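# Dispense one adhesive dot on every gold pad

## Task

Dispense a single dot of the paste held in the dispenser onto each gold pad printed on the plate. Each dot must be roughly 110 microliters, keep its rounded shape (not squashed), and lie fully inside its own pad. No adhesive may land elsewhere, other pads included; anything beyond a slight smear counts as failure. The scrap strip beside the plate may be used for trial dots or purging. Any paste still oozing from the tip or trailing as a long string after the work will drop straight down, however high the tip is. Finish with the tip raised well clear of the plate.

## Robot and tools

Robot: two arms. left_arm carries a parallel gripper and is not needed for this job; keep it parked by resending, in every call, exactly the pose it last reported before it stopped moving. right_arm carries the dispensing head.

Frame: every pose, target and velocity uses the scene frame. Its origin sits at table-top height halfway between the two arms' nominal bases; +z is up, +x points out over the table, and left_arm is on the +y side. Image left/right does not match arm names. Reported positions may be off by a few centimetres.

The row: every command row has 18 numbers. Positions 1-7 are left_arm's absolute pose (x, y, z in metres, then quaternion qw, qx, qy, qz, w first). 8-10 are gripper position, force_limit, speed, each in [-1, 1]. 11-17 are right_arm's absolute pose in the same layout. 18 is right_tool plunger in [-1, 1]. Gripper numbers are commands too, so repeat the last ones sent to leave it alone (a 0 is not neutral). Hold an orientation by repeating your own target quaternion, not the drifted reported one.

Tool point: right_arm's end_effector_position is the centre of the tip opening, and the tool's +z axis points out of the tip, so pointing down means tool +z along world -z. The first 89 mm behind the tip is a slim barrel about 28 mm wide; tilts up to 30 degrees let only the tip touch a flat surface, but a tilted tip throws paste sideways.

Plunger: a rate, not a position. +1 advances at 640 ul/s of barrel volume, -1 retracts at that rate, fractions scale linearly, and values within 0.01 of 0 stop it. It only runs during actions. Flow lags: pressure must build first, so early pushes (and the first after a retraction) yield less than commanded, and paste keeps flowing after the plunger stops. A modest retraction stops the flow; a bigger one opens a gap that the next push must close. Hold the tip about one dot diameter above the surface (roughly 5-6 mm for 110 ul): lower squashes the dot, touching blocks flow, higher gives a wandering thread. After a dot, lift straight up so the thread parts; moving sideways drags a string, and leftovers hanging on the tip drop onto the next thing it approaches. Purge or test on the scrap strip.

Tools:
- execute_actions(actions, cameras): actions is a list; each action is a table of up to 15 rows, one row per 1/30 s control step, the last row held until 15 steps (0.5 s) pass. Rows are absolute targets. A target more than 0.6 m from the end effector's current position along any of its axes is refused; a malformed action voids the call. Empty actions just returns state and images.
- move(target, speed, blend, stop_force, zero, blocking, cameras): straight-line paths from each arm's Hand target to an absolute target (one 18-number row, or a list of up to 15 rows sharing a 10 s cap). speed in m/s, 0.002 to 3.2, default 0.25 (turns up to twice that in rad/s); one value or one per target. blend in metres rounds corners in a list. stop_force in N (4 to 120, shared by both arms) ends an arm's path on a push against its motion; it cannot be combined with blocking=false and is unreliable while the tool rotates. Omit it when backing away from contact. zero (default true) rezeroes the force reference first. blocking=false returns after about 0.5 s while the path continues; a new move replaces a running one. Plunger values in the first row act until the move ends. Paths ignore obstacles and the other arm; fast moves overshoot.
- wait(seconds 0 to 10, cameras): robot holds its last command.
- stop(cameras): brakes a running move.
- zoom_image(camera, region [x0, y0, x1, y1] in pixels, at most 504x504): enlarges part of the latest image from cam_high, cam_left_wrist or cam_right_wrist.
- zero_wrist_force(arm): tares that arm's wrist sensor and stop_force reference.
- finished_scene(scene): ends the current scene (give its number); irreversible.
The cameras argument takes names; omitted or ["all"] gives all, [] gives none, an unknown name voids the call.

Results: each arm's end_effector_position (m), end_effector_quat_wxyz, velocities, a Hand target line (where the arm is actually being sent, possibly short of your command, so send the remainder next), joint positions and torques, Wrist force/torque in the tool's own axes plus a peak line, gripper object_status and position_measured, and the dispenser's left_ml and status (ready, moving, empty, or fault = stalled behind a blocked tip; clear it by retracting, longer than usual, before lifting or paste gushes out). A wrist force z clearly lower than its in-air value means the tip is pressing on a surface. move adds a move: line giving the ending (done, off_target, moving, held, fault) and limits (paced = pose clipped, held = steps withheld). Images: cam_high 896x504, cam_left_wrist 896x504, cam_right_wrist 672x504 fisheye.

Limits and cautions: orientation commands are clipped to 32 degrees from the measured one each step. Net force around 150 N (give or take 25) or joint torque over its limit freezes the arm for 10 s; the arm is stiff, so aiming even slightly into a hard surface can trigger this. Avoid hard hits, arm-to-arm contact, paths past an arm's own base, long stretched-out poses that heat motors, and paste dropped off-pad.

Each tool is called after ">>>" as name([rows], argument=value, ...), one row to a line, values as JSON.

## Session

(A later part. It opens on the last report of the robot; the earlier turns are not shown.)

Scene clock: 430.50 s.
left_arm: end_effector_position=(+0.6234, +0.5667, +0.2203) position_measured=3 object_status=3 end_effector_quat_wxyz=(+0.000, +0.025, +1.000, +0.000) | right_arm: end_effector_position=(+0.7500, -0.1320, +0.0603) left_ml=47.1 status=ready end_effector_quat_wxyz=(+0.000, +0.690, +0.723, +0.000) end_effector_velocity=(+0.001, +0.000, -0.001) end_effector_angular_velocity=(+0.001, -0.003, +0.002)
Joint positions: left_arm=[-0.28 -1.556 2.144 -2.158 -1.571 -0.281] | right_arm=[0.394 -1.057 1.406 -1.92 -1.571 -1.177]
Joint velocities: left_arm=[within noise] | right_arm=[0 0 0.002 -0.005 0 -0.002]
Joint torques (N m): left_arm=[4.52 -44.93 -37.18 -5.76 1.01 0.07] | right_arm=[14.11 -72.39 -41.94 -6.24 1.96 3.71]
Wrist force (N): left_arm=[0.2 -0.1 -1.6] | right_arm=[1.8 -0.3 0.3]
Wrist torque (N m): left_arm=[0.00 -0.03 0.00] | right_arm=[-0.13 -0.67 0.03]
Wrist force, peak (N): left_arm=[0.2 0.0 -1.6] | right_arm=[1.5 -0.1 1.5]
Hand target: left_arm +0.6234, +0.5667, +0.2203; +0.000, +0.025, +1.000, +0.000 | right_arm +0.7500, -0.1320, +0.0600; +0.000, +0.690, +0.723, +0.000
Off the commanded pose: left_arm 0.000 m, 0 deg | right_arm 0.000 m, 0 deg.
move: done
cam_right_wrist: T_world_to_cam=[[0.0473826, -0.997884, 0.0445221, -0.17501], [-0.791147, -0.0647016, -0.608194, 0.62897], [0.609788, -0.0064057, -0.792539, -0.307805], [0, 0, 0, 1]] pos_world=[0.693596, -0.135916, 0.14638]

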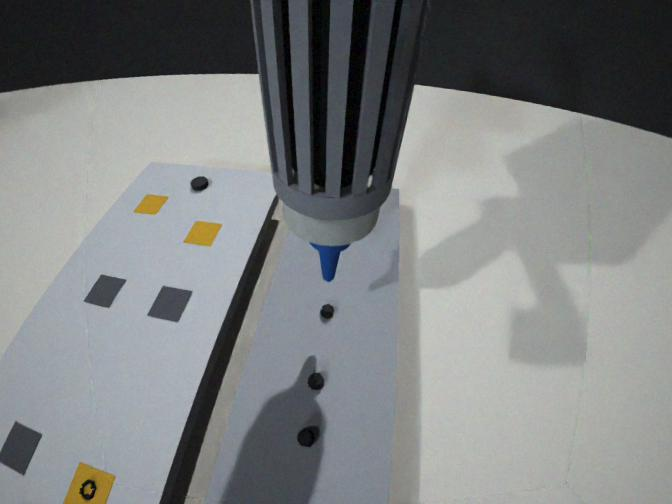

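>>> wait(seconds=0.1, cameras=["cam_right_wrist"])

>>> zoom_image(camera="cam_right_wrist", region=[290, 240, 370, 340])

>>> zoom_image(camera="cam_right_wrist", region=[280, 350, 360, 450])

Scene clock: 454.70 s.
left_arm: end_effector_position=(+0.6234, +0.5667, +0.2203) position_measured=3 object_status=3 end_effector_quat_wxyz=(+0.000, +0.025, +1.000, +0.000) | right_arm: end_effector_position=(+0.7500, -0.1320, +0.0600) left_ml=47.1 status=ready end_effector_quat_wxyz=(+0.000, +0.690, +0.723, +0.000)
Joint positions: left_arm=[-0.28 -1.556 2.144 -2.158 -1.571 -0.281] | right_arm=[0.394 -1.057 1.406 -1.92 -1.571 -1.177]
Joint torques (N m): left_arm=[2.15 -44.28 -38.63 -5.22 1.25 -0.31] | right_arm=[8.29 -74.28 -49.65 -2.56 -2.12 3.39]
Wrist force (N): left_arm=[0.2 -0.2 -1.3] | right_arm=[1.5 0.0 0.2]
Wrist torque (N m): left_arm=[-0.03 -0.01 0.00] | right_arm=[0.00 -0.56 0.03]
Wrist force, peak (N): left_arm=[0.4 -0.1 -1.8] | right_arm=[2.0 0.0 0.4]
Hand target: left_arm +0.6234, +0.5667, +0.2203; +0.000, +0.025, +1.000, +0.000 | right_arm +0.7500, -0.1320, +0.0600; +0.000, +0.690, +0.723, +0.000
Off the commanded pose: left_arm 0.000 m, 0 deg | right_arm 0.000 m, 0 deg.
wait: 0.10 s; at rest from the start
cam_right_wrist: T_world_to_cam=[[0.047392, -0.997884, 0.0445177, -0.174993], [-0.791232, -0.0647055, -0.608083, 0.62869], [0.609676, -0.00640561, -0.792625, -0.307972], [0, 0, 0, 1]] pos_world=[0.693496, -0.135916, 0.14598]

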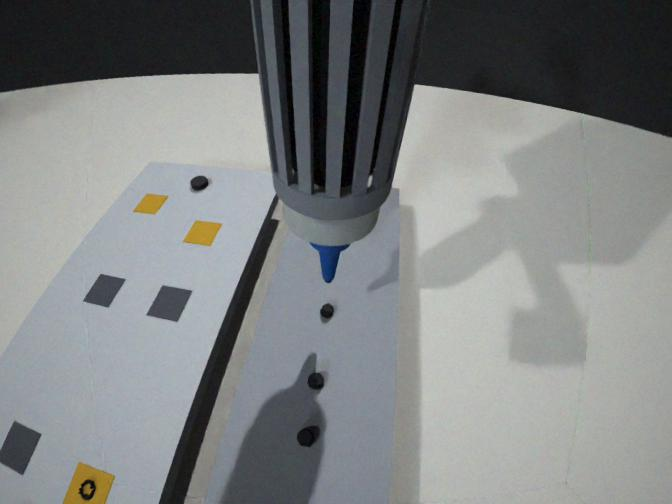

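Scaled by 5.040 (camera's finer frame: 960x720).

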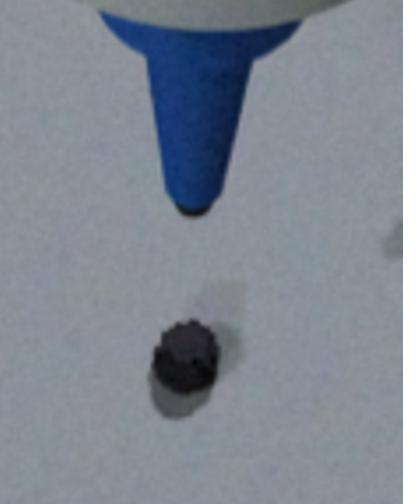

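Scaled by 5.040 (camera's finer frame: 960x720).

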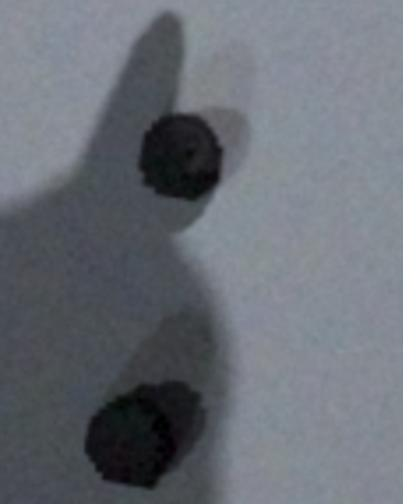

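>>> move([
  [0.6234, 0.5667, 0.2203, 0, 0.025, 1.0, 0, 1, 1, 1, 0.770, -0.1335, 0.050, 0, 0.690, 0.723, 0, 0],
  [0.6234, 0.5667, 0.2203, 0, 0.025, 1.0, 0, 1, 1, 1, 0.770, -0.1335, 0.0365, 0, 0.690, 0.723, 0, 0],
], speed=0.12, blend=[0.005, 0], cameras=[])

>>> execute_actions([
  [[0.6234, 0.5667, 0.2203, 0, 0.025, 1.0, 0, 1, 1, 1, 0.770, -0.1335, 0.0365, 0, 0.690, 0.723, 0, 0.516]],
  [[0.6234, 0.5667, 0.2203, 0, 0.025, 1.0, 0, 1, 1, 1, 0.770, -0.1335, 0.0365, 0, 0.690, 0.723, 0, 0]],
  [[0.6234, 0.5667, 0.2203, 0, 0.025, 1.0, 0, 1, 1, 1, 0.770, -0.1335, 0.0365, 0, 0.690, 0.723, 0, 0]],
  [[0.6234, 0.5667, 0.2203, 0, 0.025, 1.0, 0, 1, 1, 1, 0.770, -0.1335, 0.0365, 0, 0.690, 0.723, 0, 0]],
  [[0.6234, 0.5667, 0.2203, 0, 0.025, 1.0, 0, 1, 1, 1, 0.770, -0.1335, 0.0365, 0, 0.690, 0.723, 0, 0]],
  [[0.6234, 0.5667, 0.2203, 0, 0.025, 1.0, 0, 1, 1, 1, 0.770, -0.1335, 0.0365, 0, 0.690, 0.723, 0, -0.656],[0.6234, 0.5667, 0.2203, 0, 0.025, 1.0, 0, 1, 1, 1, 0.770, -0.1335, 0.0365, 0, 0.690, 0.723, 0, -0.656],[0.6234, 0.5667, 0.2203, 0, 0.025, 1.0, 0, 1, 1, 1, 0.770, -0.1335, 0.0365, 0, 0.690, 0.723, 0, -0.656],[0.6234, 0.5667, 0.2203, 0, 0.025, 1.0, 0, 1, 1, 1, 0.770, -0.1335, 0.0365, 0, 0.690, 0.723, 0, -0.656],[0.6234, 0.5667, 0.2203, 0, 0.025, 1.0, 0, 1, 1, 1, 0.770, -0.1335, 0.0365, 0, 0.690, 0.723, 0, -0.656],[0.6234, 0.5667, 0.2203, 0, 0.025, 1.0, 0, 1, 1, 1, 0.770, -0.1335, 0.0365, 0, 0.690, 0.723, 0, 0]],
], cameras=["cam_right_wrist"])

>>> zoom_image(camera="cam_right_wrist", region=[260, 230, 400, 335])

>>> move([
  [0.6234, 0.5667, 0.2203, 0, 0.025, 1.0, 0, 1, 1, 1, 0.770, -0.1335, 0.055, 0, 0.690, 0.723, 0, 0],
  [0.6234, 0.5667, 0.2203, 0, 0.025, 1.0, 0, 1, 1, 1, 0.790, -0.135, 0.050, 0, 0.690, 0.723, 0, 0],
  [0.6234, 0.5667, 0.2203, 0, 0.025, 1.0, 0, 1, 1, 1, 0.790, -0.135, 0.0368, 0, 0.690, 0.723, 0, 0],
], speed=0.12, blend=[0, 0.005, 0], cameras=["cam_right_wrist"])

>>> zoom_image(camera="cam_right_wrist", region=[260, 230, 400, 335])

>>> execute_actions([
  [[0.6234, 0.5667, 0.2203, 0, 0.025, 1.0, 0, 1, 1, 1, 0.790, -0.135, 0.0368, 0, 0.690, 0.723, 0, 0.5625]],
  [[0.6234, 0.5667, 0.2203, 0, 0.025, 1.0, 0, 1, 1, 1, 0.790, -0.135, 0.0368, 0, 0.690, 0.723, 0, 0]],
  [[0.6234, 0.5667, 0.2203, 0, 0.025, 1.0, 0, 1, 1, 1, 0.790, -0.135, 0.0368, 0, 0.690, 0.723, 0, 0]],
  [[0.6234, 0.5667, 0.2203, 0, 0.025, 1.0, 0, 1, 1, 1, 0.790, -0.135, 0.0368, 0, 0.690, 0.723, 0, 0]],
  [[0.6234, 0.5667, 0.2203, 0, 0.025, 1.0, 0, 1, 1, 1, 0.790, -0.135, 0.0368, 0, 0.690, 0.723, 0, 0]],
  [[0.6234, 0.5667, 0.2203, 0, 0.025, 1.0, 0, 1, 1, 1, 0.790, -0.135, 0.0368, 0, 0.690, 0.723, 0, -0.656],[0.6234, 0.5667, 0.2203, 0, 0.025, 1.0, 0, 1, 1, 1, 0.790, -0.135, 0.0368, 0, 0.690, 0.723, 0, -0.656],[0.6234, 0.5667, 0.2203, 0, 0.025, 1.0, 0, 1, 1, 1, 0.790, -0.135, 0.0368, 0, 0.690, 0.723, 0, -0.656],[0.6234, 0.5667, 0.2203, 0, 0.025, 1.0, 0, 1, 1, 1, 0.790, -0.135, 0.0368, 0, 0.690, 0.723, 0, -0.656],[0.6234, 0.5667, 0.2203, 0, 0.025, 1.0, 0, 1, 1, 1, 0.790, -0.135, 0.0368, 0, 0.690, 0.723, 0, -0.656],[0.6234, 0.5667, 0.2203, 0, 0.025, 1.0, 0, 1, 1, 1, 0.790, -0.135, 0.0368, 0, 0.690, 0.723, 0, 0]],
], cameras=["cam_right_wrist"])

>>> zoom_image(camera="cam_right_wrist", region=[260, 230, 400, 335])

>>> move([
  [0.6234, 0.5667, 0.2203, 0, 0.025, 1.0, 0, 1, 1, 1, 0.790, -0.135, 0.060, 0, 0.690, 0.723, 0, 0],
], speed=0.12, cameras=["cam_right_wrist"])

>>> zoom_image(camera="cam_right_wrist", region=[280, 260, 380, 360])

>>> wait(seconds=10, cameras=["cam_right_wrist"])

>>> zoom_image(camera="cam_right_wrist", region=[280, 260, 380, 360])

Scene clock: 524.50 s.
left_arm: end_effector_position=(+0.6234, +0.5667, +0.2203) position_measured=3 object_status=3 end_effector_quat_wxyz=(+0.000, +0.025, +1.000, +0.000) | right_arm: end_effector_position=(+0.7701, -0.1336, +0.0362) left_ml=47.1 status=ready end_effector_quat_wxyz=(+0.000, +0.690, +0.723, +0.000)
Joint positions: left_arm=[-0.28 -1.556 2.144 -2.158 -1.571 -0.281] | right_arm=[0.383 -1.019 1.39 -1.942 -1.571 -1.188]
Joint torques (N m): left_arm=[7.85 -44.65 -43.64 -5.12 1.12 0.01] | right_arm=[17.25 -105.99 -55 -1.51 -1.87 3.7]
Wrist force (N): left_arm=[0.1 -0.1 -1.4] | right_arm=[1.6 -0.4 0.3]
Wrist torque (N m): left_arm=[0.00 0.01 0.00] | right_arm=[-0.16 -0.57 0.03]
Wrist force, peak (N): left_arm=[-0.1 0.1 -2.1] | right_arm=[2.0 -1.7 -0.4]
Hand target: left_arm +0.6234, +0.5667, +0.2203; +0.000, +0.025, +1.000, +0.000 | right_arm +0.7700, -0.1335, +0.0365; +0.000, +0.690, +0.723, +0.000
Off the commanded pose: left_arm 0.000 m, 0 deg | right_arm 0.000 m, 0 deg.
move: done

Scene clock: 527.70 s.
left_arm: end_effector_position=(+0.6234, +0.5667, +0.2203) position_measured=3 object_status=3 end_effector_quat_wxyz=(+0.000, +0.025, +1.000, +0.000) | right_arm: end_effector_position=(+0.7700, -0.1335, +0.0365) left_ml=47.0 status=ready end_effector_quat_wxyz=(+0.000, +0.690, +0.723, +0.000)
Joint positions: left_arm=[-0.28 -1.556 2.144 -2.158 -1.571 -0.281] | right_arm=[0.384 -1.019 1.39 -1.942 -1.571 -1.187]
Joint torques (N m): left_arm=[4.98 -44.41 -43.16 -5.1 1.07 0.08] | right_arm=[14.44 -107.3 -48.65 -2.78 -2.11 3.77]
Wrist force (N): left_arm=[0.2 0.1 -1.5] | right_arm=[1.8 -0.2 0.6]
Wrist torque (N m): left_arm=[0.02 -0.02 0.00] | right_arm=[-0.08 -0.62 0.02]
Wrist force, peak (N): left_arm=[0.4 0.1 -1.9] | right_arm=[2.1 -0.3 0.3]
Hand target: left_arm +0.6234, +0.5667, +0.2203; +0.000, +0.025, +1.000, +0.000 | right_arm +0.7700, -0.1335, +0.0365; +0.000, +0.690, +0.723, +0.000
Off the commanded pose: left_arm 0.000 m, 0 deg | right_arm 0.000 m, 0 deg.
cam_right_wrist: T_world_to_cam=[[0.047392, -0.997884, 0.0445177, -0.176396], [-0.791232, -0.0647055, -0.608083, 0.630189], [0.609676, -0.00640561, -0.792625, -0.338722], [0, 0, 0, 1]] pos_world=[0.713496, -0.137416, 0.12258]

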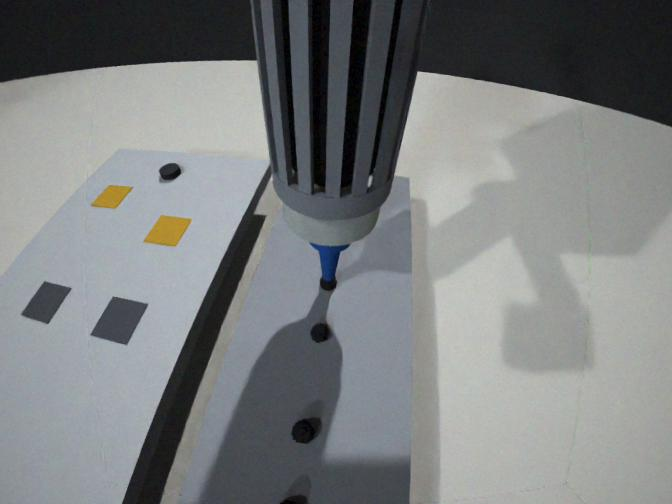

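Scaled by 3.600 (camera's finer frame: 960x720).

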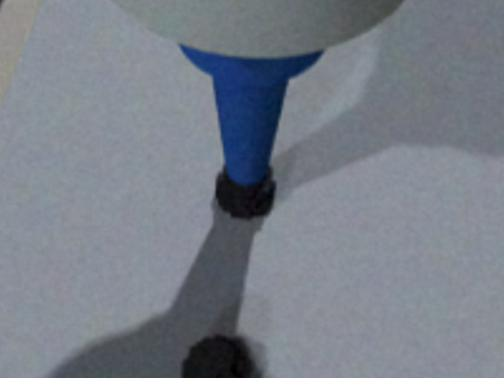

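Scene clock: 528.50 s.
left_arm: end_effector_position=(+0.6234, +0.5667, +0.2203) position_measured=3 object_status=3 end_effector_quat_wxyz=(+0.000, +0.025, +1.000, +0.000) | right_arm: end_effector_position=(+0.7900, -0.1351, +0.0366) left_ml=47.0 status=ready end_effector_quat_wxyz=(+0.000, +0.690, +0.723, +0.000) end_effector_velocity=(+0.000, +0.001, +0.003) end_effector_angular_velocity=(+0.000, +0.000, -0.002)
Joint positions: left_arm=[-0.28 -1.556 2.144 -2.158 -1.571 -0.281] | right_arm=[0.374 -0.994 1.35 -1.926 -1.571 -1.197]
Joint velocities: left_arm=[within noise] | right_arm=[0.001 -0.001 -0.005 0.005 0 0.003]
Joint torques (N m): left_arm=[4.16 -45.15 -42.33 -5.54 0.94 -0.07] | right_arm=[18.42 -108.74 -53.75 -0.78 -1.79 4.05]
Wrist force (N): left_arm=[0.3 -0.2 -1.4] | right_arm=[1.6 -0.4 0.3]
Wrist torque (N m): left_arm=[-0.03 -0.04 0.00] | right_arm=[-0.15 -0.54 0.02]
Wrist force, peak (N): left_arm=[0.4 -0.2 -1.6] | right_arm=[2.1 -2.4 -1.2]
Hand target: left_arm +0.6234, +0.5667, +0.2203; +0.000, +0.025, +1.000, +0.000 | right_arm +0.7900, -0.1350, +0.0368; +0.000, +0.690, +0.723, +0.000
Off the commanded pose: left_arm 0.000 m, 0 deg | right_arm 0.000 m, 0 deg.
move: done
cam_right_wrist: T_world_to_cam=[[0.0473265, -0.997884, 0.0445932, -0.178911], [-0.791237, -0.0646996, -0.608078, 0.646053], [0.609676, -0.00650557, -0.792624, -0.350921], [0, 0, 0, 1]] pos_world=[0.733596, -0.139016, 0.12268]

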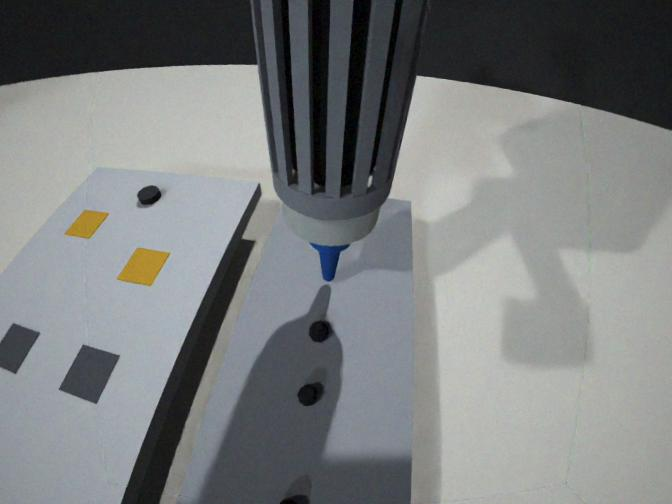

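Scaled by 3.600 (camera's finer frame: 960x720).

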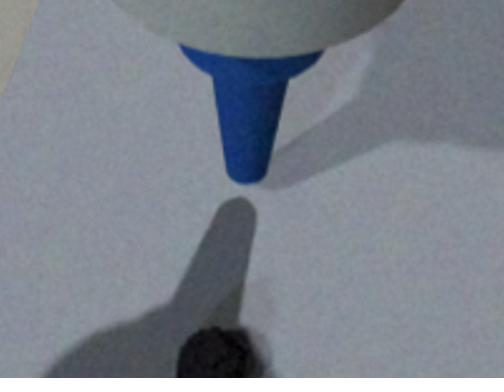

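Scene clock: 531.70 s.
left_arm: end_effector_position=(+0.6234, +0.5667, +0.2203) position_measured=3 object_status=3 end_effector_quat_wxyz=(+0.000, +0.025, +1.000, +0.000) | right_arm: end_effector_position=(+0.7900, -0.1350, +0.0368) left_ml=46.9 status=ready end_effector_quat_wxyz=(+0.000, +0.690, +0.723, +0.000)
Joint positions: left_arm=[-0.28 -1.556 2.144 -2.158 -1.571 -0.281] | right_arm=[0.374 -0.994 1.35 -1.926 -1.571 -1.197]
Joint torques (N m): left_arm=[4.7 -44.72 -42.49 -5.13 1.22 -0.05] | right_arm=[15.98 -108.18 -50.58 -1.7 -1.69 3.88]
Wrist force (N): left_arm=[0.1 0.2 -1.7] | right_arm=[1.7 -0.2 0.3]
Wrist torque (N m): left_arm=[0.05 -0.01 0.00] | right_arm=[-0.09 -0.57 0.02]
Wrist force, peak (N): left_arm=[0.0 0.2 -1.9] | right_arm=[2.2 -0.4 0.4]
Hand target: left_arm +0.6234, +0.5667, +0.2203; +0.000, +0.025, +1.000, +0.000 | right_arm +0.7900, -0.1350, +0.0368; +0.000, +0.690, +0.723, +0.000
Off the commanded pose: left_arm 0.000 m, 0 deg | right_arm 0.000 m, 0 deg.
cam_right_wrist: T_world_to_cam=[[0.047392, -0.997884, 0.0445177, -0.178854], [-0.791232, -0.0647055, -0.608083, 0.646099], [0.609676, -0.00640561, -0.792625, -0.350687], [0, 0, 0, 1]] pos_world=[0.733496, -0.138916, 0.12288]

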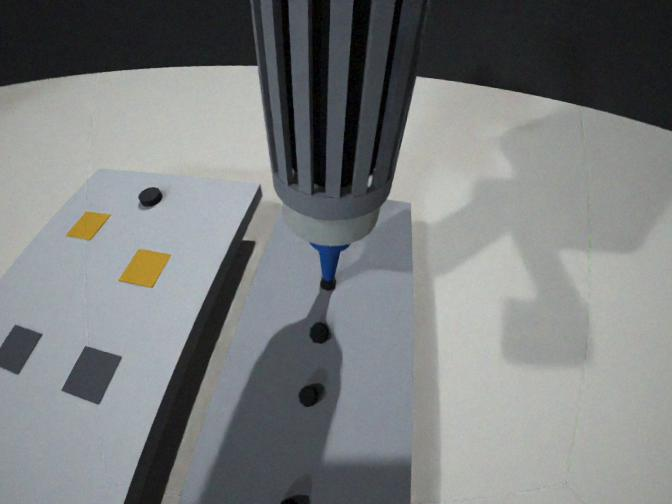

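Scaled by 3.600 (camera's finer frame: 960x720).

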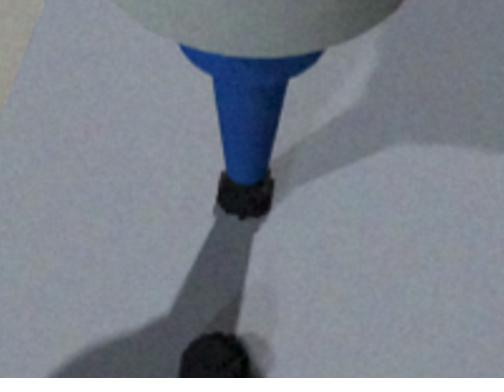

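Scene clock: 532.43 s.
left_arm: end_effector_position=(+0.6234, +0.5667, +0.2203) position_measured=3 object_status=3 end_effector_quat_wxyz=(+0.000, +0.025, +1.000, +0.000) | right_arm: end_effector_position=(+0.7900, -0.1350, +0.0603) left_ml=46.9 status=ready end_effector_quat_wxyz=(+0.000, +0.690, +0.723, +0.000) end_effector_velocity=(+0.000, +0.002, +0.000) end_effector_angular_velocity=(+0.002, -0.003, +0.003)
Joint positions: left_arm=[-0.28 -1.556 2.144 -2.158 -1.571 -0.281] | right_arm=[0.374 -1.008 1.327 -1.891 -1.571 -1.197]
Joint velocities: left_arm=[within noise] | right_arm=[0.001 -0.001 0.003 -0.005 0 -0.001]
Joint torques (N m): left_arm=[5.51 -46.68 -42.64 -5.06 1.29 -0.04] | right_arm=[15.07 -75.9 -42.36 -6.18 -1.49 4.16]
Wrist force (N): left_arm=[0.1 0.0 -1.5] | right_arm=[1.7 -0.4 0.5]
Wrist torque (N m): left_arm=[0.01 0.00 0.00] | right_arm=[-0.17 -0.57 0.01]
Wrist force, peak (N): left_arm=[0.2 0.1 -1.6] | right_arm=[2.1 -0.2 0.9]
Hand target: left_arm +0.6234, +0.5667, +0.2203; +0.000, +0.025, +1.000, +0.000 | right_arm +0.7900, -0.1350, +0.0600; +0.000, +0.690, +0.723, +0.000
Off the commanded pose: left_arm 0.000 m, 0 deg | right_arm 0.000 m, 0 deg.
move: done
cam_right_wrist: T_world_to_cam=[[0.0473826, -0.997884, 0.0445221, -0.179895], [-0.791147, -0.0647016, -0.608194, 0.660361], [0.609788, -0.0064057, -0.792539, -0.332295], [0, 0, 0, 1]] pos_world=[0.733596, -0.138916, 0.14628]

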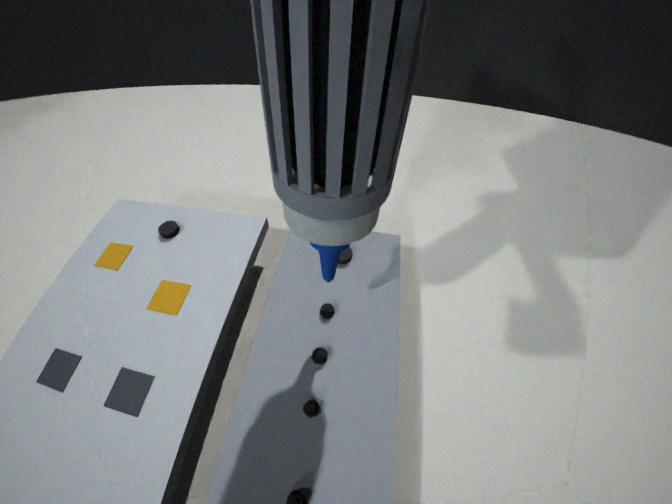

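Scaled by 5.040 (camera's finer frame: 960x720).

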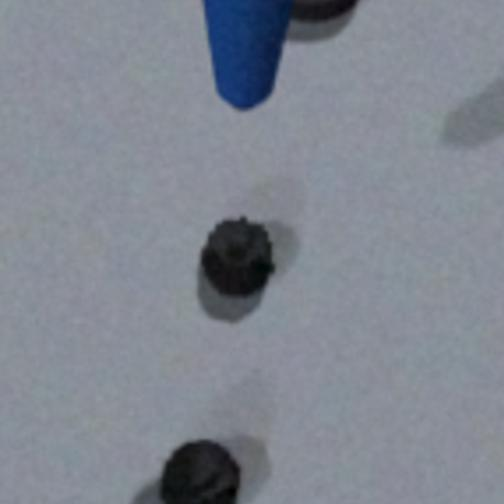

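Scene clock: 542.43 s.
left_arm: end_effector_position=(+0.6234, +0.5667, +0.2203) position_measured=3 object_status=3 end_effector_quat_wxyz=(+0.000, +0.025, +1.000, +0.000) | right_arm: end_effector_position=(+0.7900, -0.1350, +0.0600) left_ml=46.9 status=ready end_effector_quat_wxyz=(+0.000, +0.690, +0.723, +0.000)
Joint positions: left_arm=[-0.28 -1.556 2.144 -2.158 -1.571 -0.281] | right_arm=[0.374 -1.007 1.327 -1.891 -1.571 -1.197]
Joint torques (N m): left_arm=[8.6 -45.71 -43.87 -5.01 1.33 -0.29] | right_arm=[12.02 -75.53 -53.11 -2.56 -1.81 3.64]
Wrist force (N): left_arm=[0.0 0.0 -1.3] | right_arm=[1.7 -0.3 0.7]
Wrist torque (N m): left_arm=[0.00 0.01 0.00] | right_arm=[-0.12 -0.57 0.02]
Wrist force, peak (N): left_arm=[0.2 -0.4 -1.9] | right_arm=[2.0 -0.1 0.7]
Hand target: left_arm +0.6234, +0.5667, +0.2203; +0.000, +0.025, +1.000, +0.000 | right_arm +0.7900, -0.1350, +0.0600; +0.000, +0.690, +0.723, +0.000
Off the commanded pose: left_arm 0.000 m, 0 deg | right_arm 0.000 m, 0 deg.
wait: 10.00 s; at rest by 0.17 s
cam_right_wrist: T_world_to_cam=[[0.047392, -0.997884, 0.0445177, -0.179887], [-0.791232, -0.0647055, -0.608083, 0.660206], [0.609676, -0.00640561, -0.792625, -0.332299], [0, 0, 0, 1]] pos_world=[0.733496, -0.138916, 0.14608]

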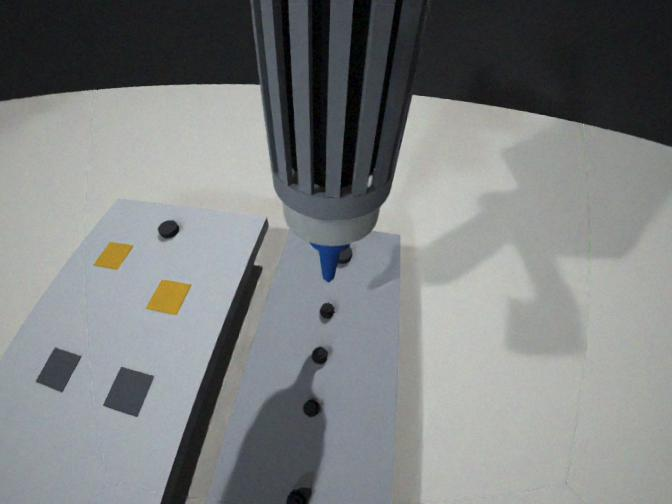

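Scaled by 5.040 (camera's finer frame: 960x720).

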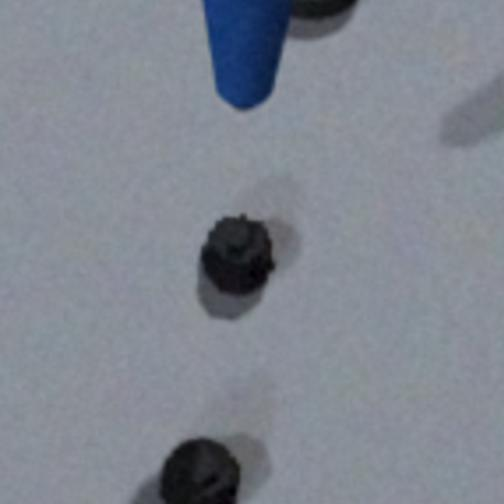

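>>> move([
  [0.6234, 0.5667, 0.2203, 0, 0.025, 1.0, 0, 1, 1, 1, 0.7908, -0.0611, 0.055, 0, 0.690, 0.723, 0, 0],
  [0.6234, 0.5667, 0.2203, 0, 0.025, 1.0, 0, 1, 1, 1, 0.7908, -0.0611, 0.0370, 0, 0.690, 0.723, 0, 0],
], speed=0.12, blend=[0.005, 0], cameras=["cam_right_wrist"])

>>> zoom_image(camera="cam_right_wrist", region=[260, 230, 400, 335])

>>> execute_actions([
  [[0.6234, 0.5667, 0.2203, 0, 0.025, 1.0, 0, 1, 1, 1, 0.7908, -0.0611, 0.0370, 0, 0.690, 0.723, 0, 0.5625]],
  [[0.6234, 0.5667, 0.2203, 0, 0.025, 1.0, 0, 1, 1, 1, 0.7908, -0.0611, 0.0370, 0, 0.690, 0.723, 0, 0]],
  [[0.6234, 0.5667, 0.2203, 0, 0.025, 1.0, 0, 1, 1, 1, 0.7908, -0.0611, 0.0370, 0, 0.690, 0.723, 0, 0]],
  [[0.6234, 0.5667, 0.2203, 0, 0.025, 1.0, 0, 1, 1, 1, 0.7908, -0.0611, 0.0370, 0, 0.690, 0.723, 0, 0]],
  [[0.6234, 0.5667, 0.2203, 0, 0.025, 1.0, 0, 1, 1, 1, 0.7908, -0.0611, 0.0370, 0, 0.690, 0.723, 0, 0]],
  [[0.6234, 0.5667, 0.2203, 0, 0.025, 1.0, 0, 1, 1, 1, 0.7908, -0.0611, 0.0370, 0, 0.690, 0.723, 0, -0.656],[0.6234, 0.5667, 0.2203, 0, 0.025, 1.0, 0, 1, 1, 1, 0.7908, -0.0611, 0.0370, 0, 0.690, 0.723, 0, -0.656],[0.6234, 0.5667, 0.2203, 0, 0.025, 1.0, 0, 1, 1, 1, 0.7908, -0.0611, 0.0370, 0, 0.690, 0.723, 0, -0.656],[0.6234, 0.5667, 0.2203, 0, 0.025, 1.0, 0, 1, 1, 1, 0.7908, -0.0611, 0.0370, 0, 0.690, 0.723, 0, -0.656],[0.6234, 0.5667, 0.2203, 0, 0.025, 1.0, 0, 1, 1, 1, 0.7908, -0.0611, 0.0370, 0, 0.690, 0.723, 0, -0.656],[0.6234, 0.5667, 0.2203, 0, 0.025, 1.0, 0, 1, 1, 1, 0.7908, -0.0611, 0.0370, 0, 0.690, 0.723, 0, 0]],
], cameras=["cam_right_wrist"])

>>> zoom_image(camera="cam_right_wrist", region=[260, 230, 400, 335])

>>> move([
  [0.6234, 0.5667, 0.2203, 0, 0.025, 1.0, 0, 1, 1, 1, 0.7908, -0.0611, 0.055, 0, 0.690, 0.723, 0, 0],
  [0.6234, 0.5667, 0.2203, 0, 0.025, 1.0, 0, 1, 1, 1, 0.8114, -0.0201, 0.055, 0, 0.690, 0.723, 0, 0],
  [0.6234, 0.5667, 0.2203, 0, 0.025, 1.0, 0, 1, 1, 1, 0.8114, -0.0201, 0.0370, 0, 0.690, 0.723, 0, 0],
], speed=0.12, blend=[0, 0.005, 0], cameras=["cam_right_wrist"])

>>> zoom_image(camera="cam_right_wrist", region=[260, 230, 400, 335])

>>> execute_actions([
  [[0.6234, 0.5667, 0.2203, 0, 0.025, 1.0, 0, 1, 1, 1, 0.8114, -0.0201, 0.0370, 0, 0.690, 0.723, 0, 0.5625]],
  [[0.6234, 0.5667, 0.2203, 0, 0.025, 1.0, 0, 1, 1, 1, 0.8114, -0.0201, 0.0370, 0, 0.690, 0.723, 0, 0]],
  [[0.6234, 0.5667, 0.2203, 0, 0.025, 1.0, 0, 1, 1, 1, 0.8114, -0.0201, 0.0370, 0, 0.690, 0.723, 0, 0]],
  [[0.6234, 0.5667, 0.2203, 0, 0.025, 1.0, 0, 1, 1, 1, 0.8114, -0.0201, 0.0370, 0, 0.690, 0.723, 0, 0]],
  [[0.6234, 0.5667, 0.2203, 0, 0.025, 1.0, 0, 1, 1, 1, 0.8114, -0.0201, 0.0370, 0, 0.690, 0.723, 0, 0]],
  [[0.6234, 0.5667, 0.2203, 0, 0.025, 1.0, 0, 1, 1, 1, 0.8114, -0.0201, 0.0370, 0, 0.690, 0.723, 0, -0.656],[0.6234, 0.5667, 0.2203, 0, 0.025, 1.0, 0, 1, 1, 1, 0.8114, -0.0201, 0.0370, 0, 0.690, 0.723, 0, -0.656],[0.6234, 0.5667, 0.2203, 0, 0.025, 1.0, 0, 1, 1, 1, 0.8114, -0.0201, 0.0370, 0, 0.690, 0.723, 0, -0.656],[0.6234, 0.5667, 0.2203, 0, 0.025, 1.0, 0, 1, 1, 1, 0.8114, -0.0201, 0.0370, 0, 0.690, 0.723, 0, -0.656],[0.6234, 0.5667, 0.2203, 0, 0.025, 1.0, 0, 1, 1, 1, 0.8114, -0.0201, 0.0370, 0, 0.690, 0.723, 0, -0.656],[0.6234, 0.5667, 0.2203, 0, 0.025, 1.0, 0, 1, 1, 1, 0.8114, -0.0201, 0.0370, 0, 0.690, 0.723, 0, 0]],
], cameras=["cam_right_wrist"])

>>> zoom_image(camera="cam_right_wrist", region=[260, 230, 400, 335])

>>> move([
  [0.6234, 0.5667, 0.2203, 0, 0.025, 1.0, 0, 1, 1, 1, 0.8114, -0.0201, 0.055, 0, 0.690, 0.723, 0, 0],
  [0.6234, 0.5667, 0.2203, 0, 0.025, 1.0, 0, 1, 1, 1, 0.6706, -0.0541, 0.055, 0, 0.690, 0.723, 0, 0],
  [0.6234, 0.5667, 0.2203, 0, 0.025, 1.0, 0, 1, 1, 1, 0.6706, -0.0541, 0.0356, 0, 0.690, 0.723, 0, 0],
], speed=0.12, blend=[0, 0.005, 0], cameras=["cam_right_wrist"])

>>> zoom_image(camera="cam_right_wrist", region=[260, 230, 400, 335])

>>> execute_actions([
  [[0.6234, 0.5667, 0.2203, 0, 0.025, 1.0, 0, 1, 1, 1, 0.6706, -0.0541, 0.0356, 0, 0.690, 0.723, 0, 0.5625]],
  [[0.6234, 0.5667, 0.2203, 0, 0.025, 1.0, 0, 1, 1, 1, 0.6706, -0.0541, 0.0356, 0, 0.690, 0.723, 0, 0]],
  [[0.6234, 0.5667, 0.2203, 0, 0.025, 1.0, 0, 1, 1, 1, 0.6706, -0.0541, 0.0356, 0, 0.690, 0.723, 0, 0]],
  [[0.6234, 0.5667, 0.2203, 0, 0.025, 1.0, 0, 1, 1, 1, 0.6706, -0.0541, 0.0356, 0, 0.690, 0.723, 0, 0]],
  [[0.6234, 0.5667, 0.2203, 0, 0.025, 1.0, 0, 1, 1, 1, 0.6706, -0.0541, 0.0356, 0, 0.690, 0.723, 0, 0]],
  [[0.6234, 0.5667, 0.2203, 0, 0.025, 1.0, 0, 1, 1, 1, 0.6706, -0.0541, 0.0356, 0, 0.690, 0.723, 0, -0.656],[0.6234, 0.5667, 0.2203, 0, 0.025, 1.0, 0, 1, 1, 1, 0.6706, -0.0541, 0.0356, 0, 0.690, 0.723, 0, -0.656],[0.6234, 0.5667, 0.2203, 0, 0.025, 1.0, 0, 1, 1, 1, 0.6706, -0.0541, 0.0356, 0, 0.690, 0.723, 0, -0.656],[0.6234, 0.5667, 0.2203, 0, 0.025, 1.0, 0, 1, 1, 1, 0.6706, -0.0541, 0.0356, 0, 0.690, 0.723, 0, -0.656],[0.6234, 0.5667, 0.2203, 0, 0.025, 1.0, 0, 1, 1, 1, 0.6706, -0.0541, 0.0356, 0, 0.690, 0.723, 0, -0.656],[0.6234, 0.5667, 0.2203, 0, 0.025, 1.0, 0, 1, 1, 1, 0.6706, -0.0541, 0.0356, 0, 0.690, 0.723, 0, 0]],
], cameras=["cam_right_wrist"])

>>> move([
  [0.6234, 0.5667, 0.2203, 0, 0.025, 1.0, 0, 1, 1, 1, 0.6706, -0.0541, 0.070, 0, 0.690, 0.723, 0, 0],
  [0.6234, 0.5667, 0.2203, 0, 0.025, 1.0, 0, 1, 1, 1, 0.66, -0.17, 0.17, 0, 0.690, 0.723, 0, 0],
], speed=[0.1, 0.25], cameras=["cam_right_wrist"])

>>> zoom_image(camera="cam_right_wrist", region=[120, 180, 340, 400])

Scene clock: 630.20 s.
left_arm: end_effector_position=(+0.6234, +0.5667, +0.2203) position_measured=3 object_status=3 end_effector_quat_wxyz=(+0.000, +0.025, +1.000, +0.000) | right_arm: end_effector_position=(+0.7907, -0.0610, +0.0368) left_ml=46.9 status=ready end_effector_quat_wxyz=(+0.000, +0.690, +0.723, +0.000) end_effector_velocity=(+0.000, -0.001, +0.004) end_effector_angular_velocity=(+0.000, +0.001, +0.001)
Joint positions: left_arm=[-0.28 -1.556 2.144 -2.158 -1.571 -0.281] | right_arm=[0.439 -0.923 1.232 -1.879 -1.571 -1.132]
Joint velocities: left_arm=[within noise] | right_arm=[-0.001 -0.003 -0.003 0.007 0.001 -0.001]
Joint torques (N m): left_arm=[7.78 -45.12 -41.81 -4.97 0.93 -0.29] | right_arm=[-16.68 -114.92 -56.16 -1.15 -1.81 -3.72]
Wrist force (N): left_arm=[0.0 0.1 -1.6] | right_arm=[1.4 -0.3 0.5]
Wrist torque (N m): left_arm=[0.03 0.02 0.00] | right_arm=[-0.10 -0.53 0.05]
Wrist force, peak (N): left_arm=[0.3 -0.1 -2.3] | right_arm=[3.5 -0.5 -1.5]
Hand target: left_arm +0.6234, +0.5667, +0.2203; +0.000, +0.025, +1.000, +0.000 | right_arm +0.7908, -0.0611, +0.0370; +0.000, +0.690, +0.723, +0.000
Off the commanded pose: left_arm 0.000 m, 0 deg | right_arm 0.000 m, 0 deg.
move: done
cam_right_wrist: T_world_to_cam=[[0.0473974, -0.997884, 0.0445102, -0.105043], [-0.791318, -0.0647043, -0.607972, 0.651429], [0.609565, -0.00640549, -0.79271, -0.350627], [0, 0, 0, 1]] pos_world=[0.734196, -0.064916, 0.12278]

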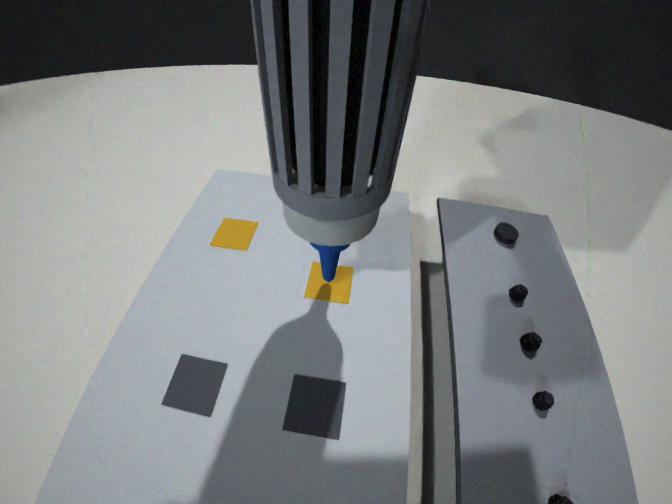

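Scaled by 3.600 (camera's finer frame: 960x720).

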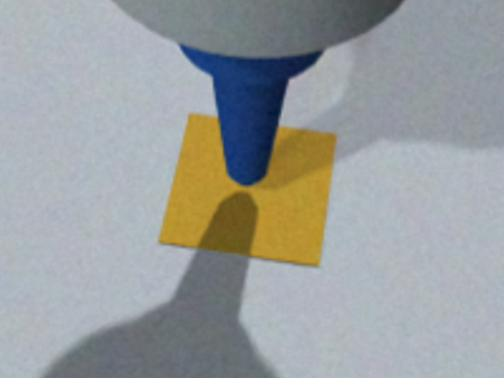

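Scene clock: 633.40 s.
left_arm: end_effector_position=(+0.6234, +0.5667, +0.2203) position_measured=3 object_status=3 end_effector_quat_wxyz=(+0.000, +0.025, +1.000, +0.000) | right_arm: end_effector_position=(+0.7908, -0.0611, +0.0370) left_ml=46.8 status=ready end_effector_quat_wxyz=(+0.000, +0.690, +0.723, +0.000)
Joint positions: left_arm=[-0.28 -1.556 2.144 -2.158 -1.571 -0.281] | right_arm=[0.439 -0.923 1.232 -1.879 -1.571 -1.132]
Joint torques (N m): left_arm=[8.03 -45.67 -41.06 -4.79 1.27 0.09] | right_arm=[-15.58 -116.11 -48.12 -3.59 -1.84 -3.34]
Wrist force (N): left_arm=[0.1 0.1 -1.6] | right_arm=[1.8 -0.4 0.5]
Wrist torque (N m): left_arm=[0.04 0.01 -0.01] | right_arm=[-0.17 -0.64 0.04]
Wrist force, peak (N): left_arm=[0.3 -0.3 -2.0] | right_arm=[1.8 -0.5 0.5]
Hand target: left_arm +0.6234, +0.5667, +0.2203; +0.000, +0.025, +1.000, +0.000 | right_arm +0.7908, -0.0611, +0.0370; +0.000, +0.690, +0.723, +0.000
Off the commanded pose: left_arm 0.000 m, 0 deg | right_arm 0.000 m, 0 deg.
cam_right_wrist: T_world_to_cam=[[0.047392, -0.997884, 0.0445177, -0.105157], [-0.791232, -0.0647055, -0.608083, 0.651635], [0.609676, -0.00640561, -0.792625, -0.350543], [0, 0, 0, 1]] pos_world=[0.734296, -0.065016, 0.12308]

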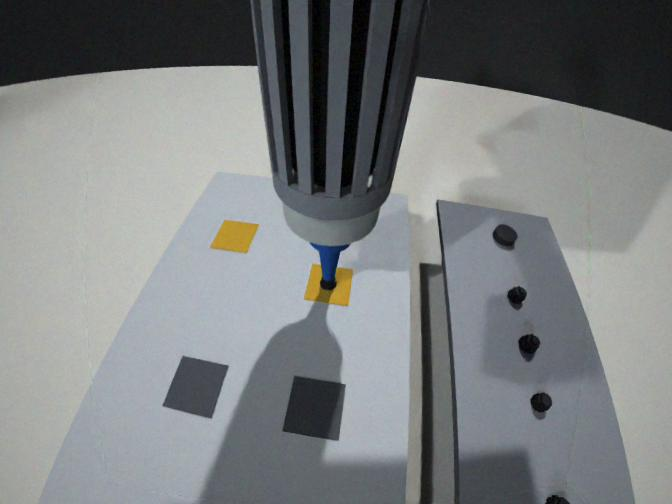

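Scaled by 3.600 (camera's finer frame: 960x720).

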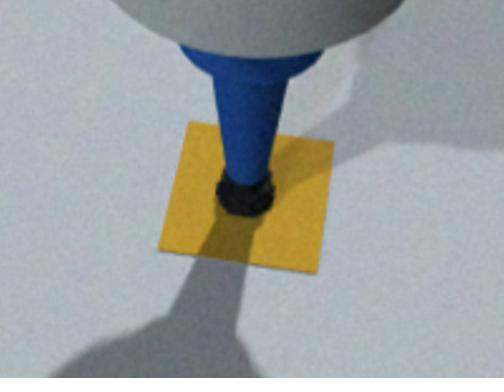

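Scene clock: 634.47 s.
left_arm: end_effector_position=(+0.6234, +0.5667, +0.2203) position_measured=3 object_status=3 end_effector_quat_wxyz=(+0.000, +0.025, +1.000, +0.000) | right_arm: end_effector_position=(+0.8113, -0.0200, +0.0368) left_ml=46.8 status=ready end_effector_quat_wxyz=(+0.000, +0.690, +0.723, +0.000)
Joint positions: left_arm=[-0.28 -1.556 2.144 -2.158 -1.571 -0.281] | right_arm=[0.464 -0.852 1.11 -1.829 -1.571 -1.107]
Joint torques (N m): left_arm=[8.87 -44.91 -41.67 -4.79 1.02 -0.11] | right_arm=[-16.37 -122.6 -56.55 -0.67 -1.12 -3.26]
Wrist force (N): left_arm=[0.0 0.0 -1.5] | right_arm=[2.2 -0.5 0.7]
Wrist torque (N m): left_arm=[0.01 0.03 0.00] | right_arm=[-0.22 -0.79 0.06]
Wrist force, peak (N): left_arm=[0.0 0.2 -2.1] | right_arm=[1.6 -1.0 2.9]
Hand target: left_arm +0.6234, +0.5667, +0.2203; +0.000, +0.025, +1.000, +0.000 | right_arm +0.8114, -0.0201, +0.0370; +0.000, +0.690, +0.723, +0.000
Off the commanded pose: left_arm 0.000 m, 0 deg | right_arm 0.000 m, 0 deg.
move: done
cam_right_wrist: T_world_to_cam=[[0.0473974, -0.997884, 0.0445102, -0.0651102], [-0.791318, -0.0647043, -0.607972, 0.670444], [0.609565, -0.00640549, -0.79271, -0.362843], [0, 0, 0, 1]] pos_world=[0.754796, -0.023916, 0.12288]

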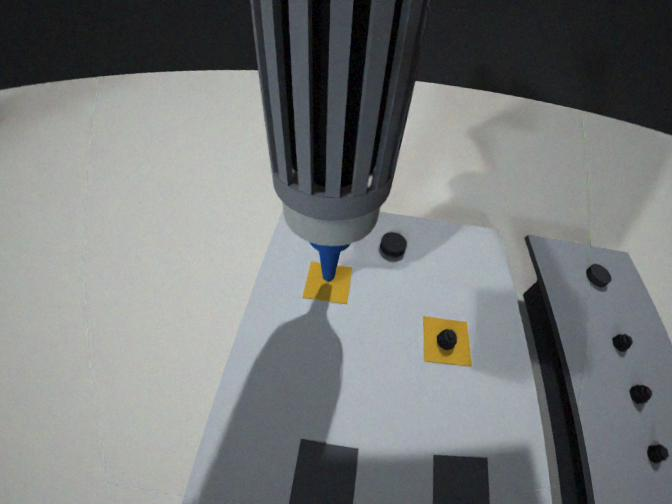

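Scaled by 3.600 (camera's finer frame: 960x720).

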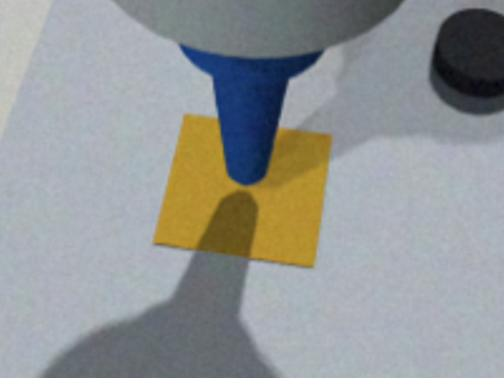

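Scene clock: 637.67 s.
left_arm: end_effector_position=(+0.6234, +0.5667, +0.2203) position_measured=3 object_status=3 end_effector_quat_wxyz=(+0.000, +0.025, +1.000, +0.000) | right_arm: end_effector_position=(+0.8114, -0.0201, +0.0370) left_ml=46.7 status=ready end_effector_quat_wxyz=(+0.000, +0.690, +0.723, +0.000)
Joint positions: left_arm=[-0.28 -1.556 2.144 -2.158 -1.571 -0.281] | right_arm=[0.464 -0.852 1.11 -1.829 -1.571 -1.107]
Joint torques (N m): left_arm=[6.98 -43.81 -41.52 -5.01 1.02 -0.2] | right_arm=[-17.65 -121.4 -45.5 -2.24 -1.92 -3.31]
Wrist force (N): left_arm=[0.2 0.0 -1.8] | right_arm=[1.6 -0.6 0.5]
Wrist torque (N m): left_arm=[0.02 -0.01 0.00] | right_arm=[-0.24 -0.57 0.06]
Wrist force, peak (N): left_arm=[0.4 0.5 -1.9] | right_arm=[1.9 -0.7 0.9]
Hand target: left_arm +0.6234, +0.5667, +0.2203; +0.000, +0.025, +1.000, +0.000 | right_arm +0.8114, -0.0201, +0.0370; +0.000, +0.690, +0.723, +0.000
Off the commanded pose: left_arm 0.000 m, 0 deg | right_arm 0.000 m, 0 deg.
cam_right_wrist: T_world_to_cam=[[0.047392, -0.997884, 0.0445177, -0.0652253], [-0.791232, -0.0647055, -0.608083, 0.670666], [0.609676, -0.00640561, -0.792625, -0.362901], [0, 0, 0, 1]] pos_world=[0.754996, -0.024016, 0.12308]

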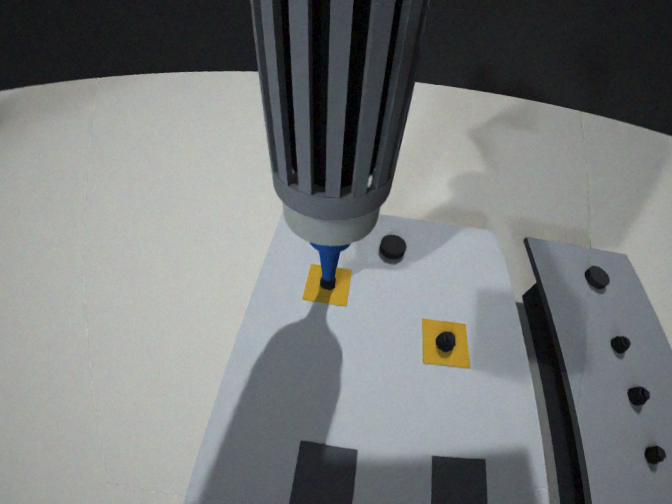

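Scaled by 3.600 (camera's finer frame: 960x720).

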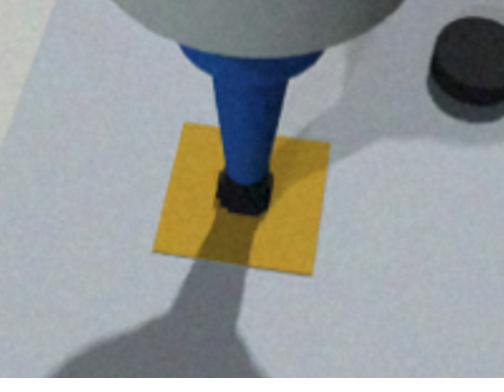

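Scene clock: 639.57 s.
left_arm: end_effector_position=(+0.6234, +0.5667, +0.2203) position_measured=3 object_status=3 end_effector_quat_wxyz=(+0.000, +0.025, +1.000, +0.000) | right_arm: end_effector_position=(+0.6705, -0.0540, +0.0355) left_ml=46.7 status=ready end_effector_quat_wxyz=(+0.000, +0.690, +0.723, +0.000) end_effector_velocity=(+0.001, -0.002, +0.002) end_effector_angular_velocity=(-0.001, +0.001, -0.002)
Joint positions: left_arm=[-0.28 -1.556 2.144 -2.158 -1.571 -0.281] | right_arm=[0.506 -1.063 1.461 -1.969 -1.571 -1.065]
Joint velocities: left_arm=[within noise] | right_arm=[-0.002 -0.001 -0.003 0.005 -0.001 0]
Joint torques (N m): left_arm=[6.38 -43.92 -41.24 -4.92 0.83 -0.04] | right_arm=[-17.26 -104.83 -55.02 -1.11 0.81 -2.84]
Wrist force (N): left_arm=[0.6 -0.1 -2.0] | right_arm=[1.5 -0.6 0.7]
Wrist torque (N m): left_arm=[0.00 -0.08 0.00] | right_arm=[-0.24 -0.56 0.03]
Wrist force, peak (N): left_arm=[0.3 -0.1 -2.2] | right_arm=[1.6 -0.6 2.8]
Hand target: left_arm +0.6234, +0.5667, +0.2203; +0.000, +0.025, +1.000, +0.000 | right_arm +0.6706, -0.0541, +0.0356; +0.000, +0.690, +0.723, +0.000
Off the commanded pose: left_arm 0.000 m, 0 deg | right_arm 0.000 m, 0 deg.
move: done
cam_right_wrist: T_world_to_cam=[[0.047405, -0.997877, 0.0446544, -0.0924287], [-0.791232, -0.0647991, -0.608073, 0.556002], [0.609676, -0.00650631, -0.792624, -0.278489], [0, 0, 0, 1]] pos_world=[0.614096, -0.058016, 0.12148]

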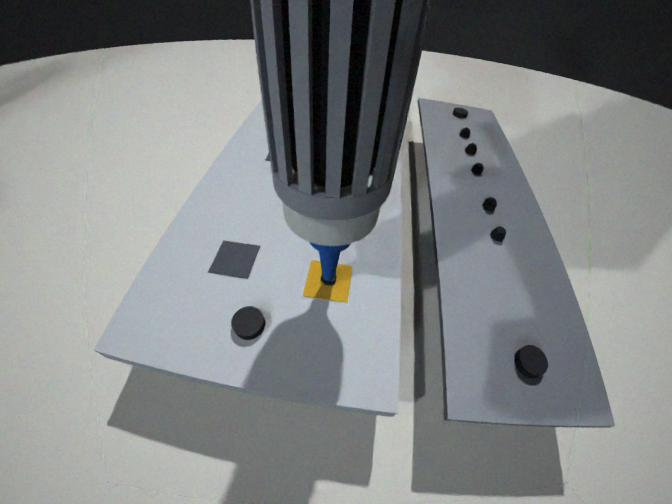

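Scaled by 3.600 (camera's finer frame: 960x720).

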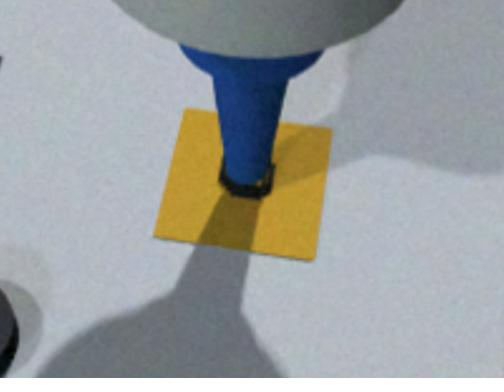

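Scene clock: 642.77 s.
left_arm: end_effector_position=(+0.6234, +0.5667, +0.2203) position_measured=3 object_status=3 end_effector_quat_wxyz=(+0.000, +0.025, +1.000, +0.000) | right_arm: end_effector_position=(+0.6706, -0.0541, +0.0356) left_ml=46.6 status=ready end_effector_quat_wxyz=(+0.000, +0.690, +0.723, +0.000)
Joint positions: left_arm=[-0.28 -1.556 2.144 -2.158 -1.571 -0.281] | right_arm=[0.506 -1.063 1.461 -1.969 -1.571 -1.065]
Joint torques (N m): left_arm=[8.57 -45.65 -40.35 -4.84 1.16 -0.16] | right_arm=[-16.23 -103.01 -49.66 -5.77 2.2 -3.29]
Wrist force (N): left_arm=[0.2 0.1 -1.8] | right_arm=[1.5 -0.2 0.5]
Wrist torque (N m): left_arm=[0.03 -0.03 -0.01] | right_arm=[-0.07 -0.59 0.03]
Wrist force, peak (N): left_arm=[0.2 0.2 -2.1] | right_arm=[2.0 -0.3 0.7]
Hand target: left_arm +0.6234, +0.5667, +0.2203; +0.000, +0.025, +1.000, +0.000 | right_arm +0.6706, -0.0541, +0.0356; +0.000, +0.690, +0.723, +0.000
Off the commanded pose: left_arm 0.000 m, 0 deg | right_arm 0.000 m, 0 deg.
cam_right_wrist: T_world_to_cam=[[0.047392, -0.997884, 0.0445177, -0.0924134], [-0.791232, -0.0647055, -0.608083, 0.55613], [0.609676, -0.00640561, -0.792625, -0.278325], [0, 0, 0, 1]] pos_world=[0.614096, -0.058016, 0.12168]

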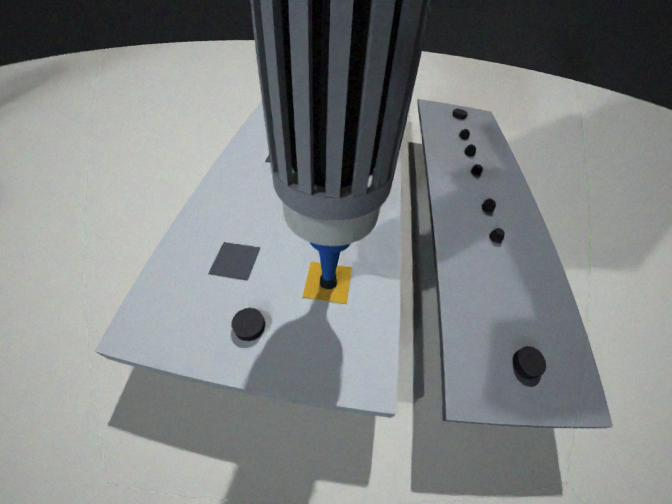

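Scene clock: 644.23 s.
left_arm: end_effector_position=(+0.6234, +0.5667, +0.2203) position_measured=3 object_status=3 end_effector_quat_wxyz=(+0.000, +0.025, +1.000, +0.000) | right_arm: end_effector_position=(+0.6600, -0.1701, +0.1699) left_ml=46.6 status=ready end_effector_quat_wxyz=(+0.000, +0.690, +0.723, +0.000)
Joint positions: left_arm=[-0.28 -1.556 2.144 -2.158 -1.571 -0.281] | right_arm=[0.398 -1.262 1.502 -1.81 -1.571 -1.173]
Joint torques (N m): left_arm=[8.42 -44.81 -41.09 -4.59 1.39 -0.28] | right_arm=[10.46 -72.66 -57.42 -5.75 2.15 3.91]
Wrist force (N): left_arm=[0.3 0.1 -1.5] | right_arm=[1.6 -0.2 0.6]
Wrist torque (N m): left_arm=[0.04 -0.04 0.00] | right_arm=[-0.10 -0.55 0.07]
Wrist force, peak (N): left_arm=[0.3 0.2 -2.0] | right_arm=[4.2 0.3 1.7]
Hand target: left_arm +0.6234, +0.5667, +0.2203; +0.000, +0.025, +1.000, +0.000 | right_arm +0.6600, -0.1700, +0.1700; +0.000, +0.690, +0.723, +0.000
Off the commanded pose: left_arm 0.000 m, 0 deg | right_arm 0.000 m, 0 deg.
move: done
cam_right_wrist: T_world_to_cam=[[0.0473265, -0.997884, 0.0445932, -0.213624], [-0.791237, -0.0646996, -0.608078, 0.621905], [0.609676, -0.00650557, -0.792624, -0.166173], [0, 0, 0, 1]] pos_world=[0.603496, -0.174016, 0.25598]

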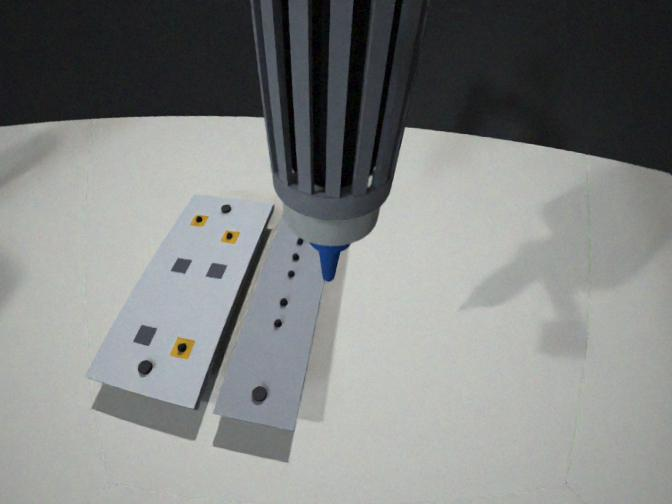

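Scaled by 2.291 (camera's finer frame: 960x720).

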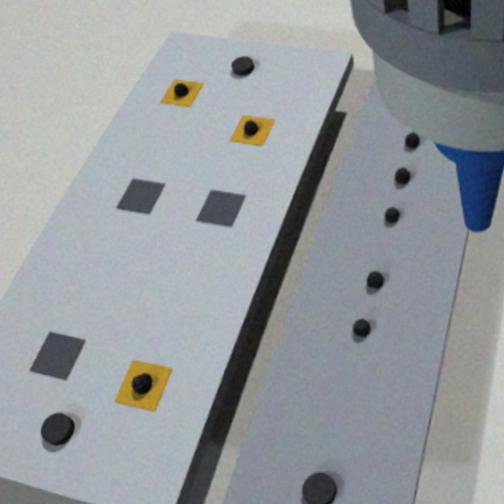

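>>> finished_scene(scene=1)

The scene is finished: the task was done.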